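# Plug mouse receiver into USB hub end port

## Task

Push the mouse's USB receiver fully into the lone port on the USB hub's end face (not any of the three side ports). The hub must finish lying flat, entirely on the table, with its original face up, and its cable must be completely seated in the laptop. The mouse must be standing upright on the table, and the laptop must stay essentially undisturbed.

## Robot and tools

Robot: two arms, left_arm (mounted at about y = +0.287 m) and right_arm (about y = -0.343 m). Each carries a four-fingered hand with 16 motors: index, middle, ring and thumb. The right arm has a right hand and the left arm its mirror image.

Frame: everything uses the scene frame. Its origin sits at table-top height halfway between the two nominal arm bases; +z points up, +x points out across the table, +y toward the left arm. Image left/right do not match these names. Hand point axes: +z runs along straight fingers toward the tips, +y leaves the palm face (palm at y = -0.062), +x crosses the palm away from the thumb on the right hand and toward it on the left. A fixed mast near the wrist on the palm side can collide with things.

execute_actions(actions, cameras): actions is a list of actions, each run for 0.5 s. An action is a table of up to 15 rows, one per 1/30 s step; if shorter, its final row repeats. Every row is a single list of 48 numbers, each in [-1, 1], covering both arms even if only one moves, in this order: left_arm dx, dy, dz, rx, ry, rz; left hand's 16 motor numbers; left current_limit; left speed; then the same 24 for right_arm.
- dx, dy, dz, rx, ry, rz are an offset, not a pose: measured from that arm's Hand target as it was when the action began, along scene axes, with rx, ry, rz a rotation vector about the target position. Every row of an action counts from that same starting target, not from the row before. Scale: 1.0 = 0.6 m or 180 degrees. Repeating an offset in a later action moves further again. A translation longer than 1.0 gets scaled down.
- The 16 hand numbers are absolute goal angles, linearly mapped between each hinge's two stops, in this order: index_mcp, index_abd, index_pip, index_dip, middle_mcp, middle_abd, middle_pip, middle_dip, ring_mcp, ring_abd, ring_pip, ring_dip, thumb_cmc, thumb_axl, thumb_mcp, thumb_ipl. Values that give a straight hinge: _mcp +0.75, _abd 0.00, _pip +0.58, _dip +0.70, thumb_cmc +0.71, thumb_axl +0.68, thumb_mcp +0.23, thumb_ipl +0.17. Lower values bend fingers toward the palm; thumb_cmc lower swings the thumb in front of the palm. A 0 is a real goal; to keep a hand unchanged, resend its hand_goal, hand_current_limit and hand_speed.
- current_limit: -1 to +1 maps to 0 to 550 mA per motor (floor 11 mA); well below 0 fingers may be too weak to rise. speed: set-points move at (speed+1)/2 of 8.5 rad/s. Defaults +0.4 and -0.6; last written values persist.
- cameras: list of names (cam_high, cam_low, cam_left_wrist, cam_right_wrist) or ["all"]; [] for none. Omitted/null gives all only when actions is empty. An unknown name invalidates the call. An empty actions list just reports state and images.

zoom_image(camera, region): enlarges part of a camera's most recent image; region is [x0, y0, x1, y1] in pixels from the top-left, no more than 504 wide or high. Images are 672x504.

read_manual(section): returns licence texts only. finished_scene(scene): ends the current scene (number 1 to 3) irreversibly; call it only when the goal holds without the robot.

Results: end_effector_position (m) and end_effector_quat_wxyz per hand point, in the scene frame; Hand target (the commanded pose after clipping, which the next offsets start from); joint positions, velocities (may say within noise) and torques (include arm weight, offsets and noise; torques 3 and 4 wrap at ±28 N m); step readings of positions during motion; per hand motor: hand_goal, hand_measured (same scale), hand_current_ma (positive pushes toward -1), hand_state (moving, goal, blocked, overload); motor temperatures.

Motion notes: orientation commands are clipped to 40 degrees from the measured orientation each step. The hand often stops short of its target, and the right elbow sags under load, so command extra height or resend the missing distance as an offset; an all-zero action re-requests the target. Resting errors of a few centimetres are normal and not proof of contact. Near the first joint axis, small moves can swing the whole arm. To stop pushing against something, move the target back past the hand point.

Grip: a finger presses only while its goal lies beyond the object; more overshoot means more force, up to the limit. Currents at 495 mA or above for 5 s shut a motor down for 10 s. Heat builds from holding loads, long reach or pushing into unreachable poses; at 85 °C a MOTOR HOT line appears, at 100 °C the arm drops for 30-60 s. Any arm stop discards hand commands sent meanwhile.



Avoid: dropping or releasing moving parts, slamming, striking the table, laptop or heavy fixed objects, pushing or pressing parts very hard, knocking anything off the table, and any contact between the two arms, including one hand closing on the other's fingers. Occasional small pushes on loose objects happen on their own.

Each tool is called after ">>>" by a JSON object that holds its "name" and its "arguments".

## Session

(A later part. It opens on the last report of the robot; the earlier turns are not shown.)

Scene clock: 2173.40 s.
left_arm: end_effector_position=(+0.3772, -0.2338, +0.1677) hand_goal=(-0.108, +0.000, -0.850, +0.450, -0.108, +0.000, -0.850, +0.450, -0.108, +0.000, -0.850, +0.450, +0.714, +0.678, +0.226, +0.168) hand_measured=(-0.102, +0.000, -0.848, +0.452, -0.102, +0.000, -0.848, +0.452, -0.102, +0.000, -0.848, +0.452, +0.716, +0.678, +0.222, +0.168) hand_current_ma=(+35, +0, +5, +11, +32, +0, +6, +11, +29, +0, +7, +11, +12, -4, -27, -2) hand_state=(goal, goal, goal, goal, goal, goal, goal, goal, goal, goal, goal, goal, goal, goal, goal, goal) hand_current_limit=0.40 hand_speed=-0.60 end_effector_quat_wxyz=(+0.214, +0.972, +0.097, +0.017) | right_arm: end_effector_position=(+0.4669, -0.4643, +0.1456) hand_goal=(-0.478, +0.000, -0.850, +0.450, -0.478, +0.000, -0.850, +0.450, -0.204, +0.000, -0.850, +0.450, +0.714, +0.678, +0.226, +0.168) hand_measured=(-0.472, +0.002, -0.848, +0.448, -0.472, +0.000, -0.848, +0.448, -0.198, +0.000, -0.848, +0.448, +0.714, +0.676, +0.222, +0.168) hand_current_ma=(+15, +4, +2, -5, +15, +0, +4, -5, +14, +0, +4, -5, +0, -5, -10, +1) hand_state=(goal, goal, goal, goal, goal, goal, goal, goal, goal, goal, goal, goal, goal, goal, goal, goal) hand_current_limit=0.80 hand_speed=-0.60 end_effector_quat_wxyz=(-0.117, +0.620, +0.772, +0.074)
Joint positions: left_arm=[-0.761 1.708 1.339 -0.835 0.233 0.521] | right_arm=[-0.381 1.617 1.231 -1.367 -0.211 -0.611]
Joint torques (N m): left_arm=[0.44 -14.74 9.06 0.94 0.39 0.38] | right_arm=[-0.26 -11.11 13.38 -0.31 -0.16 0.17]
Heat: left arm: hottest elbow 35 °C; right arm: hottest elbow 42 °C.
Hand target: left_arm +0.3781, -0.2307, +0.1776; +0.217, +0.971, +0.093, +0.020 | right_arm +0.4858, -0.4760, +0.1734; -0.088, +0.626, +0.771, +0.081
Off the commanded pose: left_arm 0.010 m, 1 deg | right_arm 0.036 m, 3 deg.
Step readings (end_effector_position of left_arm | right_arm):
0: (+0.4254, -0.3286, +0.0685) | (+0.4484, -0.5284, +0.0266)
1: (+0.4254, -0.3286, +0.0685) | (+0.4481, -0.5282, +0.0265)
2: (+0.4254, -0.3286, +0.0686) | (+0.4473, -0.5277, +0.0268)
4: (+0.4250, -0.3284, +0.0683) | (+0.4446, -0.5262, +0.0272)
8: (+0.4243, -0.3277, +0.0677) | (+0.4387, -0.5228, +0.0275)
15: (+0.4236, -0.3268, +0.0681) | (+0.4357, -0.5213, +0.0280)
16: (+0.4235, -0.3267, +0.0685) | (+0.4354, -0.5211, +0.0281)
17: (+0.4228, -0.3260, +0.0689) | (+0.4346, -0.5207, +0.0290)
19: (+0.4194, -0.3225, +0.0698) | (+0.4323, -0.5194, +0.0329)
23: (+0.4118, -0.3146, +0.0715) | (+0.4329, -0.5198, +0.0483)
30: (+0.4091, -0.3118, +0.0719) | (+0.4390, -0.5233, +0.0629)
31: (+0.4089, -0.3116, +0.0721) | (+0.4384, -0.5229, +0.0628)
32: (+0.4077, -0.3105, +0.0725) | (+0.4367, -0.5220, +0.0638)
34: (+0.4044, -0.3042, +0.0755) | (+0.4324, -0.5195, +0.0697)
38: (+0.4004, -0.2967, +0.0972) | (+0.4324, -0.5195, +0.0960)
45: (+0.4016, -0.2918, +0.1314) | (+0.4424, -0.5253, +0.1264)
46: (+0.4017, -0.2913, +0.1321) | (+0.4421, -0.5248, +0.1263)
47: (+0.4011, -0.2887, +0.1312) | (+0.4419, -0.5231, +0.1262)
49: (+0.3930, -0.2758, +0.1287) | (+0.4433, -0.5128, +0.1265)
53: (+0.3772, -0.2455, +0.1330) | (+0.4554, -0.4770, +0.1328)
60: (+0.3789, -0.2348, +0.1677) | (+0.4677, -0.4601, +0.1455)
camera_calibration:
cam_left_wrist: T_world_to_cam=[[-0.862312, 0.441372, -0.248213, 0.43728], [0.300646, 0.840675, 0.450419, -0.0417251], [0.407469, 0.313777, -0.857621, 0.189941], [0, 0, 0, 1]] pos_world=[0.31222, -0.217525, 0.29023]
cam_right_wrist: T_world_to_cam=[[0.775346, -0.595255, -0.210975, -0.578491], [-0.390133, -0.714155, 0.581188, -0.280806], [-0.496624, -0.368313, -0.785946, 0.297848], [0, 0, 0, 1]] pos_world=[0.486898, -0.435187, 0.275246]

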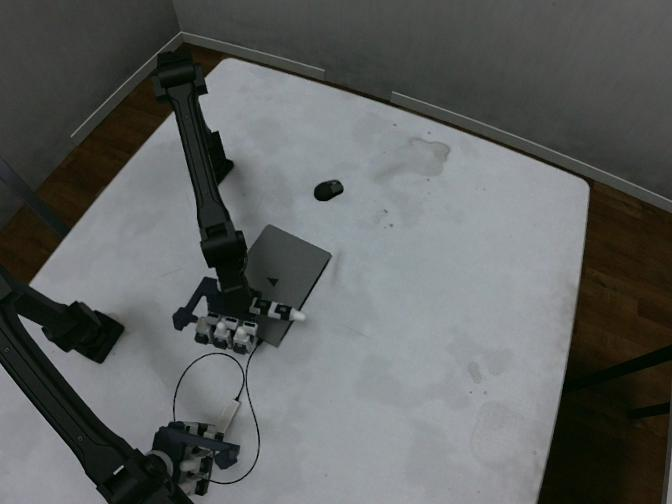

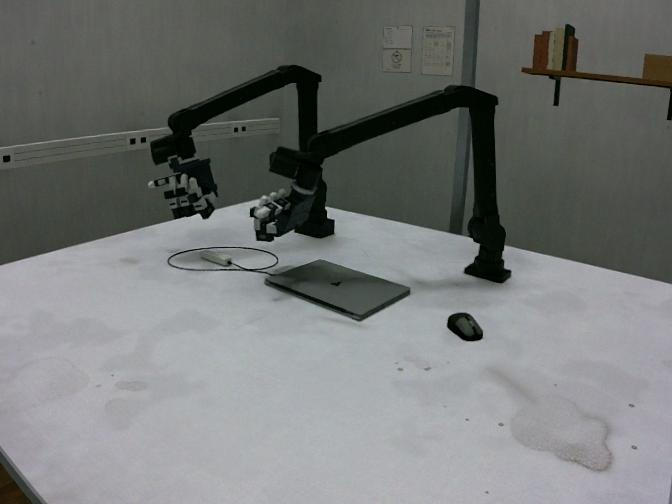

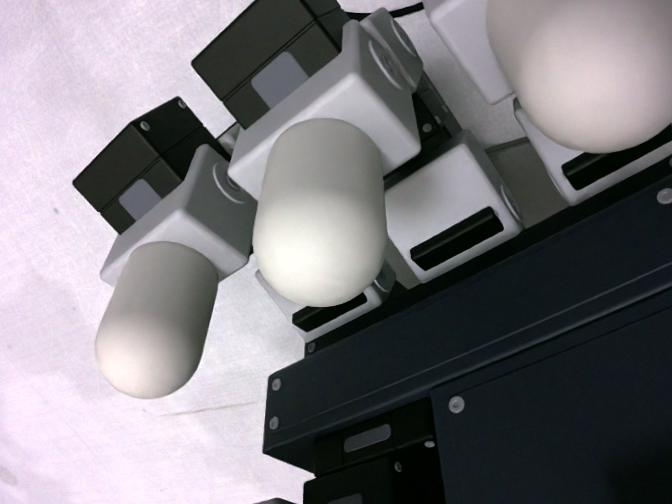

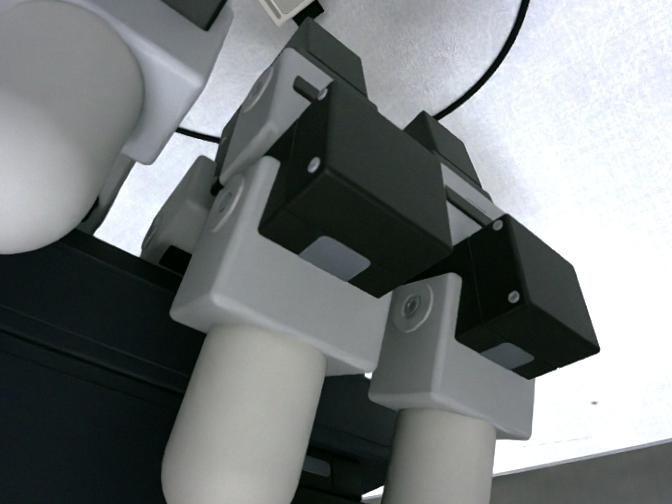

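>>> {"name": "execute_actions", "arguments": {"actions": [[[-0.05,0.1,0.02,0,0,0,-0.1075,0,-0.85,0.45,-0.1075,0,-0.85,0.45,-0.1075,0,-0.85,0.45,0.714,0.678,0.226,0.168,0.4,-0.6,0.03,0.09,0,0,0,0,-0.479,0,-0.85,0.45,-0.479,0,-0.85,0.45,-0.479,0,-0.85,0.45,0.714,0.678,0.226,0.168,0.8,-0.6]],[[-0.0,0.05,0.0,0,0,0,-0.1075,0,-0.85,0.45,-0.1075,0,-0.85,0.45,-0.1075,0,-0.85,0.45,0.714,0.678,0.226,0.168,0.4,-0.6,0.02,0.04,0,0,0,0,-0.479,0,-0.85,0.45,-0.479,0,-0.85,0.45,-0.479,0,-0.85,0.45,0.714,0.678,0.226,0.168,0.8,-0.6]]], "cameras": ["cam_high","cam_right_wrist"]}}

>>> {"name": "zoom_image", "arguments": {"camera": "cam_right_wrist", "region": [200, 0, 400, 150]}}

Scene clock: 2181.83 s.
left_arm: end_effector_position=(+0.3488, -0.1430, +0.1743) hand_goal=(-0.108, +0.000, -0.850, +0.450, -0.108, +0.000, -0.850, +0.450, -0.108, +0.000, -0.850, +0.450, +0.714, +0.678, +0.226, +0.168) hand_measured=(-0.102, +0.000, -0.848, +0.452, -0.102, +0.000, -0.848, +0.452, -0.102, +0.000, -0.848, +0.452, +0.716, +0.678, +0.222, +0.168) hand_current_ma=(+35, +0, +5, +11, +32, +0, +6, +11, +29, +0, +7, +11, +12, -4, -27, -2) hand_state=(goal, goal, goal, goal, goal, goal, goal, goal, goal, goal, goal, goal, goal, goal, goal, goal) hand_current_limit=0.40 hand_speed=-0.60 end_effector_quat_wxyz=(+0.209, +0.973, +0.099, +0.013) | right_arm: end_effector_position=(+0.4894, -0.3919, +0.1471) hand_goal=(-0.478, +0.000, -0.850, +0.450, -0.478, +0.000, -0.850, +0.450, -0.478, +0.000, -0.850, +0.450, +0.714, +0.678, +0.226, +0.168) hand_measured=(-0.472, +0.002, -0.848, +0.448, -0.472, +0.000, -0.848, +0.448, -0.458, +0.000, -0.848, +0.448, +0.714, +0.676, +0.222, +0.168) hand_current_ma=(+15, +4, +2, -5, +15, +0, +4, -5, +56, +0, +4, -5, +0, -5, -10, +1) hand_state=(goal, goal, goal, goal, goal, goal, goal, goal, goal, goal, goal, goal, goal, goal, goal, goal) hand_current_limit=0.80 hand_speed=-0.60 end_effector_quat_wxyz=(-0.120, +0.623, +0.770, +0.066)
Joint positions: left_arm=[-0.665 1.504 1.115 -0.85 0.266 0.612] | right_arm=[-0.206 1.617 1.24 -1.35 -0.228 -0.427]
Joint torques (N m): left_arm=[0.21 -12.75 8.99 0.94 0.45 0.32] | right_arm=[0.09 -10.64 13.7 0.42 -0.19 0.15]
Heat: left arm: hottest elbow 35 °C; right arm: hottest elbow 43 °C.
Hand target: left_arm +0.3481, -0.1407, +0.1896; +0.217, +0.971, +0.093, +0.020 | right_arm +0.5157, -0.3982, +0.1735; -0.088, +0.626, +0.771, +0.081
Off the commanded pose: left_arm 0.015 m, 1 deg | right_arm 0.038 m, 4 deg.
Step readings (end_effector_position of left_arm | right_arm):
0: (+0.3772, -0.2338, +0.1677) | (+0.4669, -0.4644, +0.1456)
1: (+0.3766, -0.2333, +0.1665) | (+0.4669, -0.4645, +0.1455)
2: (+0.3753, -0.2306, +0.1654) | (+0.4672, -0.4637, +0.1454)
4: (+0.3643, -0.2167, +0.1592) | (+0.4695, -0.4563, +0.1451)
8: (+0.3472, -0.1849, +0.1556) | (+0.4776, -0.4260, +0.1451)
15: (+0.3484, -0.1737, +0.1783) | (+0.4810, -0.4084, +0.1444)
16: (+0.3482, -0.1737, +0.1795) | (+0.4810, -0.4092, +0.1444)
17: (+0.3482, -0.1722, +0.1794) | (+0.4812, -0.4096, +0.1443)
19: (+0.3450, -0.1669, +0.1775) | (+0.4822, -0.4096, +0.1441)
23: (+0.3456, -0.1496, +0.1717) | (+0.4855, -0.3995, +0.1448)
30: (+0.3493, -0.1428, +0.1735) | (+0.4894, -0.3913, +0.1472)
camera_calibration:
cam_right_wrist: T_world_to_cam=[[0.768696, -0.601039, -0.218767, -0.550395], [-0.383572, -0.706882, 0.594299, -0.223441], [-0.511839, -0.372922, -0.773918, 0.34071], [0, 0, 0, 1]] pos_world=[0.51177, -0.361697, 0.276064]
Images, in order (width x height): cam_high 672x504, cam_right_wrist 672x504.

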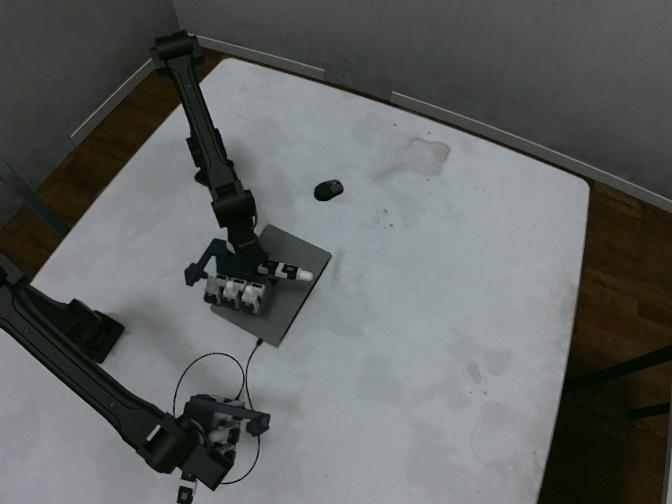

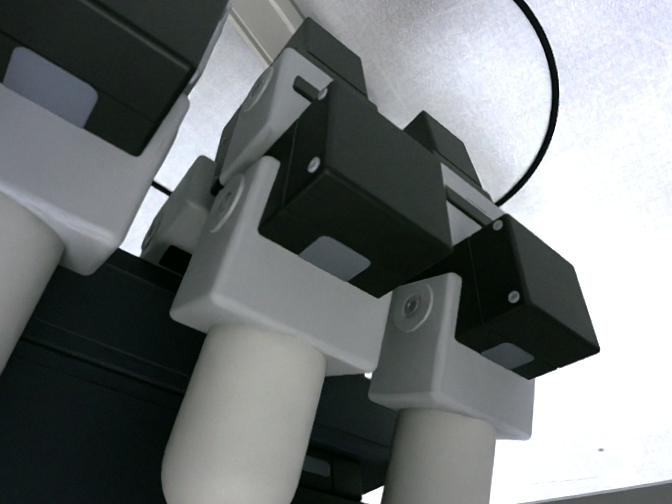

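Scaled by 2.520 from the camera's 672x504 image, which has a finer 960x720 frame.

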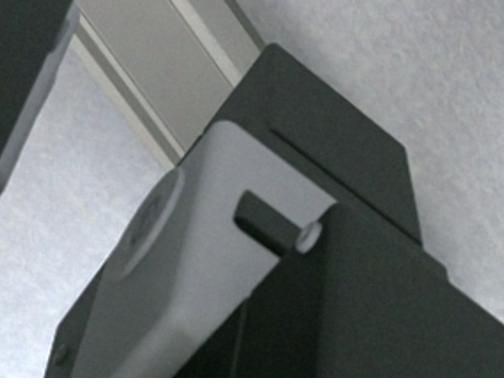

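>>> {"name": "execute_actions", "arguments": {"actions": [[[0,0,0.0,0,0,0,-0.1075,0,-0.85,0.45,-0.1075,0,-0.85,0.45,-0.1075,0,-0.85,0.45,0.714,0.678,0.226,0.168,0.4,-0.6,-0.05,-0.035,0,0,0,0,-0.479,0,-0.85,0.45,-0.479,0,-0.85,0.45,-0.479,0,-0.85,0.45,0.714,0.678,0.226,0.168,0.8,-0.6]],[[0,0,0.0,0,0,0,-0.1075,0,-0.85,0.45,-0.1075,0,-0.85,0.45,-0.1075,0,-0.85,0.45,0.714,0.678,0.226,0.168,0.4,-0.6,-0.03,-0.02,0,0,0,0,-0.479,0,-0.85,0.45,-0.479,0,-0.85,0.45,-0.479,0,-0.85,0.45,0.714,0.678,0.226,0.168,0.8,-0.6]]], "cameras": ["cam_right_wrist"]}}

>>> {"name": "zoom_image", "arguments": {"camera": "cam_right_wrist", "region": [280, 0, 440, 120]}}

Scene clock: 2196.67 s.
left_arm: end_effector_position=(+0.3488, -0.1431, +0.1743) hand_goal=(-0.108, +0.000, -0.850, +0.450, -0.108, +0.000, -0.850, +0.450, -0.108, +0.000, -0.850, +0.450, +0.714, +0.678, +0.226, +0.168) hand_measured=(-0.102, +0.000, -0.848, +0.452, -0.102, +0.000, -0.848, +0.452, -0.102, +0.000, -0.848, +0.452, +0.716, +0.678, +0.222, +0.168) hand_current_ma=(+35, +0, +5, +11, +32, +0, +6, +11, +29, +0, +7, +11, +12, -4, -27, -2) hand_state=(goal, goal, goal, goal, goal, goal, goal, goal, goal, goal, goal, goal, goal, goal, goal, goal) hand_current_limit=0.40 hand_speed=-0.60 end_effector_quat_wxyz=(+0.209, +0.973, +0.099, +0.013) | right_arm: end_effector_position=(+0.4696, -0.4307, +0.1672) hand_goal=(-0.478, +0.000, -0.850, +0.450, -0.478, +0.000, -0.850, +0.450, -0.478, +0.000, -0.850, +0.450, +0.714, +0.678, +0.226, +0.168) hand_measured=(-0.472, +0.002, -0.848, +0.448, -0.472, +0.000, -0.848, +0.448, -0.460, +0.000, -0.848, +0.448, +0.714, +0.676, +0.222, +0.168) hand_current_ma=(+15, +4, +2, -5, +15, +0, +4, -5, +53, +0, +4, -5, +0, -5, -10, +1) hand_state=(goal, goal, goal, goal, goal, goal, goal, goal, goal, goal, goal, goal, goal, goal, goal, goal) hand_current_limit=0.80 hand_speed=-0.60 end_effector_quat_wxyz=(-0.096, +0.630, +0.767, +0.078)
Joint positions: left_arm=[-0.665 1.504 1.115 -0.85 0.266 0.613] | right_arm=[-0.3 1.545 1.203 -1.349 -0.218 -0.502]
Joint torques (N m): left_arm=[0.26 -12.51 8.98 0.95 0.45 0.35] | right_arm=[-0.21 -10.87 7.98 0.28 -0.18 -0.13]
Heat: left arm: hottest elbow 35 °C; right arm: hottest elbow 43 °C.
Hand target: left_arm +0.3481, -0.1407, +0.1896; +0.217, +0.971, +0.093, +0.020 | right_arm +0.4678, -0.4312, +0.1735; -0.088, +0.626, +0.771, +0.081
Off the commanded pose: left_arm 0.016 m, 1 deg | right_arm 0.006 m, 1 deg.
Step readings (end_effector_position of left_arm | right_arm):
0: (+0.3488, -0.1431, +0.1743) | (+0.4894, -0.3919, +0.1471)
1: (+0.3488, -0.1431, +0.1743) | (+0.4894, -0.3919, +0.1471)
2: (+0.3488, -0.1431, +0.1743) | (+0.4892, -0.3934, +0.1472)
4: (+0.3488, -0.1431, +0.1743) | (+0.4888, -0.3970, +0.1491)
8: (+0.3488, -0.1431, +0.1743) | (+0.4872, -0.4112, +0.1589)
15: (+0.3488, -0.1431, +0.1743) | (+0.4856, -0.4207, +0.1693)
16: (+0.3488, -0.1431, +0.1743) | (+0.4855, -0.4205, +0.1692)
17: (+0.3488, -0.1431, +0.1743) | (+0.4846, -0.4204, +0.1684)
19: (+0.3488, -0.1431, +0.1743) | (+0.4805, -0.4207, +0.1666)
23: (+0.3488, -0.1431, +0.1743) | (+0.4714, -0.4259, +0.1638)
30: (+0.3488, -0.1431, +0.1743) | (+0.4696, -0.4311, +0.1670)
camera_calibration:
cam_right_wrist: T_world_to_cam=[[0.766427, -0.618658, -0.172778, -0.568389], [-0.427094, -0.691736, 0.582316, -0.241508], [-0.479771, -0.372511, -0.79439, 0.320254], [0, 0, 0, 1]] pos_world=[0.486131, -0.3994, 0.296836]
Images, in order (width x height): cam_right_wrist 672x504.

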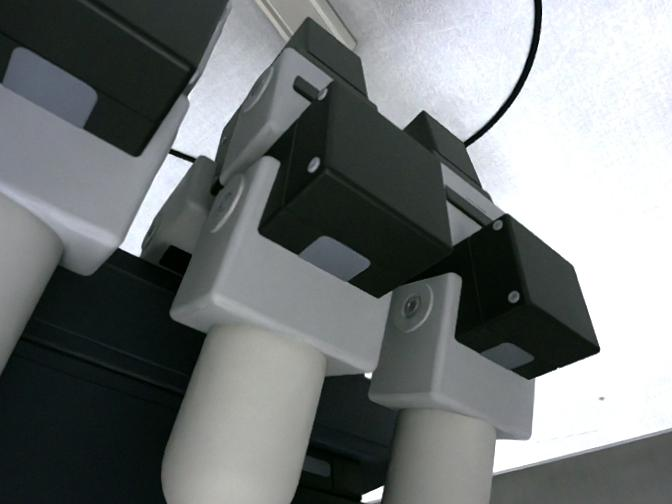

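Scaled by 3.150 from the camera's 672x504 image, which has a finer 960x720 frame.

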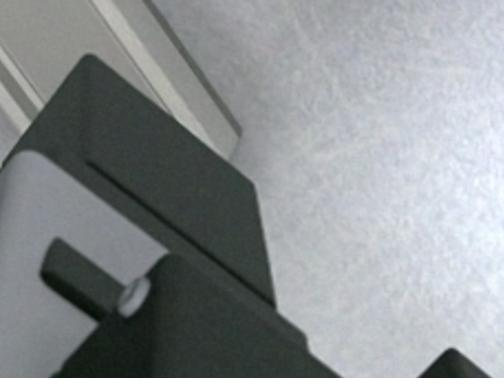

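>>> {"name": "execute_actions", "arguments": {"actions": [[[0,0,0.0,0,0,0,-0.1075,0,-0.85,0.45,-0.1075,0,-0.85,0.45,-0.1075,0,-0.85,0.45,0.714,0.678,0.226,0.168,0.4,-0.6,-0.07,0.02,0,0,0,0,-0.479,0,-0.85,0.45,-0.479,0,-0.85,0.45,-0.479,0,-0.85,0.45,0.714,0.678,0.226,0.168,0.8,-0.6]],[[0,0,0.0,0,0,0,-0.1075,0,-0.85,0.45,-0.1075,0,-0.85,0.45,-0.1075,0,-0.85,0.45,0.714,0.678,0.226,0.168,0.4,-0.6,0,0,0,0,0,0,-0.479,0,-0.85,0.45,-0.479,0,-0.85,0.45,-0.479,0,-0.85,0.45,0.714,0.678,0.226,0.168,0.8,-0.6]]], "cameras": ["cam_right_wrist"]}}

>>> {"name": "zoom_image", "arguments": {"camera": "cam_right_wrist", "region": [300, 0, 420, 90]}}

Scene clock: 2204.00 s.
left_arm: end_effector_position=(+0.3488, -0.1431, +0.1743) hand_goal=(-0.108, +0.000, -0.850, +0.450, -0.108, +0.000, -0.850, +0.450, -0.108, +0.000, -0.850, +0.450, +0.714, +0.678, +0.226, +0.168) hand_measured=(-0.102, +0.000, -0.848, +0.452, -0.102, +0.000, -0.848, +0.452, -0.102, +0.000, -0.848, +0.452, +0.716, +0.678, +0.222, +0.168) hand_current_ma=(+35, +0, +5, +11, +32, +0, +6, +11, +29, +0, +7, +11, +12, -4, -27, -2) hand_state=(goal, goal, goal, goal, goal, goal, goal, goal, goal, goal, goal, goal, goal, goal, goal, goal) hand_current_limit=0.40 hand_speed=-0.60 end_effector_quat_wxyz=(+0.209, +0.973, +0.099, +0.013) | right_arm: end_effector_position=(+0.4284, -0.4181, +0.1720) hand_goal=(-0.478, +0.000, -0.850, +0.450, -0.478, +0.000, -0.850, +0.450, -0.478, +0.000, -0.850, +0.450, +0.714, +0.678, +0.226, +0.168) hand_measured=(-0.472, +0.002, -0.848, +0.448, -0.472, +0.000, -0.848, +0.448, -0.460, +0.000, -0.848, +0.448, +0.714, +0.676, +0.222, +0.168) hand_current_ma=(+15, +4, +2, -5, +15, +0, +4, -5, +52, +0, +4, -5, +0, -5, -10, +1) hand_state=(goal, goal, goal, goal, goal, goal, goal, goal, goal, goal, goal, goal, goal, goal, goal, goal) hand_current_limit=0.80 hand_speed=-0.60 end_effector_quat_wxyz=(-0.092, +0.628, +0.768, +0.080)
Joint positions: left_arm=[-0.665 1.504 1.115 -0.85 0.266 0.613] | right_arm=[-0.3 1.427 1.084 -1.339 -0.218 -0.505]
Joint torques (N m): left_arm=[0.21 -12.45 8.99 0.95 0.45 0.35] | right_arm=[-0.32 -8.82 7.84 0.28 -0.18 -0.1]
Heat: left arm: hottest elbow 35 °C; right arm: hottest elbow 43 °C.
Hand target: left_arm +0.3481, -0.1407, +0.1896; +0.217, +0.971, +0.093, +0.020 | right_arm +0.4258, -0.4192, +0.1735; -0.088, +0.626, +0.771, +0.081
Off the commanded pose: left_arm 0.016 m, 1 deg | right_arm 0.003 m, 1 deg.
Step readings (end_effector_position of left_arm | right_arm):
0: (+0.3488, -0.1431, +0.1743) | (+0.4697, -0.4307, +0.1672)
1: (+0.3488, -0.1431, +0.1743) | (+0.4688, -0.4304, +0.1667)
2: (+0.3488, -0.1431, +0.1743) | (+0.4661, -0.4296, +0.1655)
4: (+0.3488, -0.1431, +0.1743) | (+0.4547, -0.4261, +0.1624)
8: (+0.3488, -0.1431, +0.1743) | (+0.4312, -0.4190, +0.1620)
15: (+0.3488, -0.1431, +0.1743) | (+0.4284, -0.4181, +0.1720)
16: (+0.3488, -0.1431, +0.1743) | (+0.4284, -0.4181, +0.1720)
17: (+0.3488, -0.1431, +0.1743) | (+0.4284, -0.4181, +0.1720)
19: (+0.3488, -0.1431, +0.1743) | (+0.4284, -0.4181, +0.1720)
23: (+0.3488, -0.1431, +0.1743) | (+0.4284, -0.4181, +0.1720)
30: (+0.3488, -0.1431, +0.1743) | (+0.4284, -0.4181, +0.1720)
camera_calibration:
cam_right_wrist: T_world_to_cam=[[0.769895, -0.616872, -0.163495, -0.530455], [-0.430663, -0.691278, 0.580228, -0.251099], [-0.470947, -0.376303, -0.797875, 0.304263], [0, 0, 0, 1]] pos_world=[0.443547, -0.386307, 0.301731]
Images, in order (width x height): cam_right_wrist 672x504.

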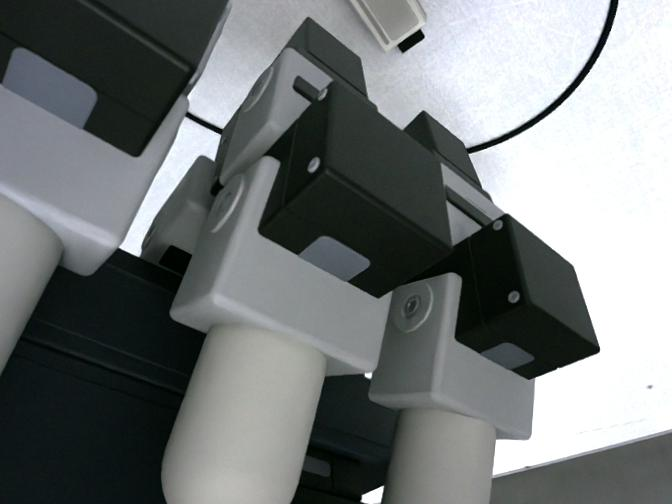

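Scaled by 4.200 from the camera's 672x504 image, which has a finer 960x720 frame.

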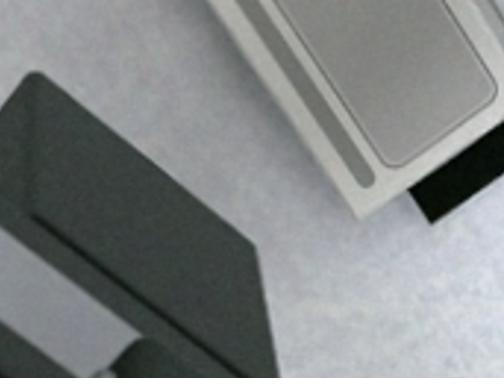

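Very clear view. Zoom in closer.

>>> {"name": "zoom_image", "arguments": {"camera": "cam_right_wrist", "region": [370, 0, 450, 60]}}

Scaled by 6.300 from the camera's 672x504 image, which has a finer 960x720 frame.

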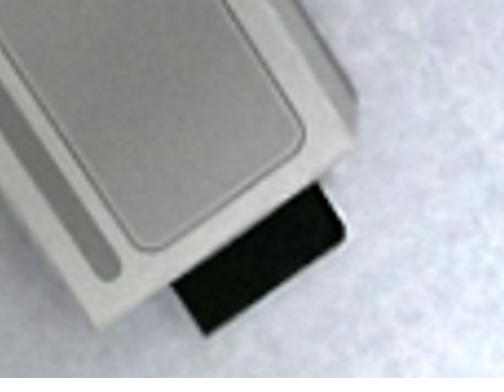

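>>> {"name": "finished_scene", "arguments": {"scene": 1}}

The scene is finished: the task was done.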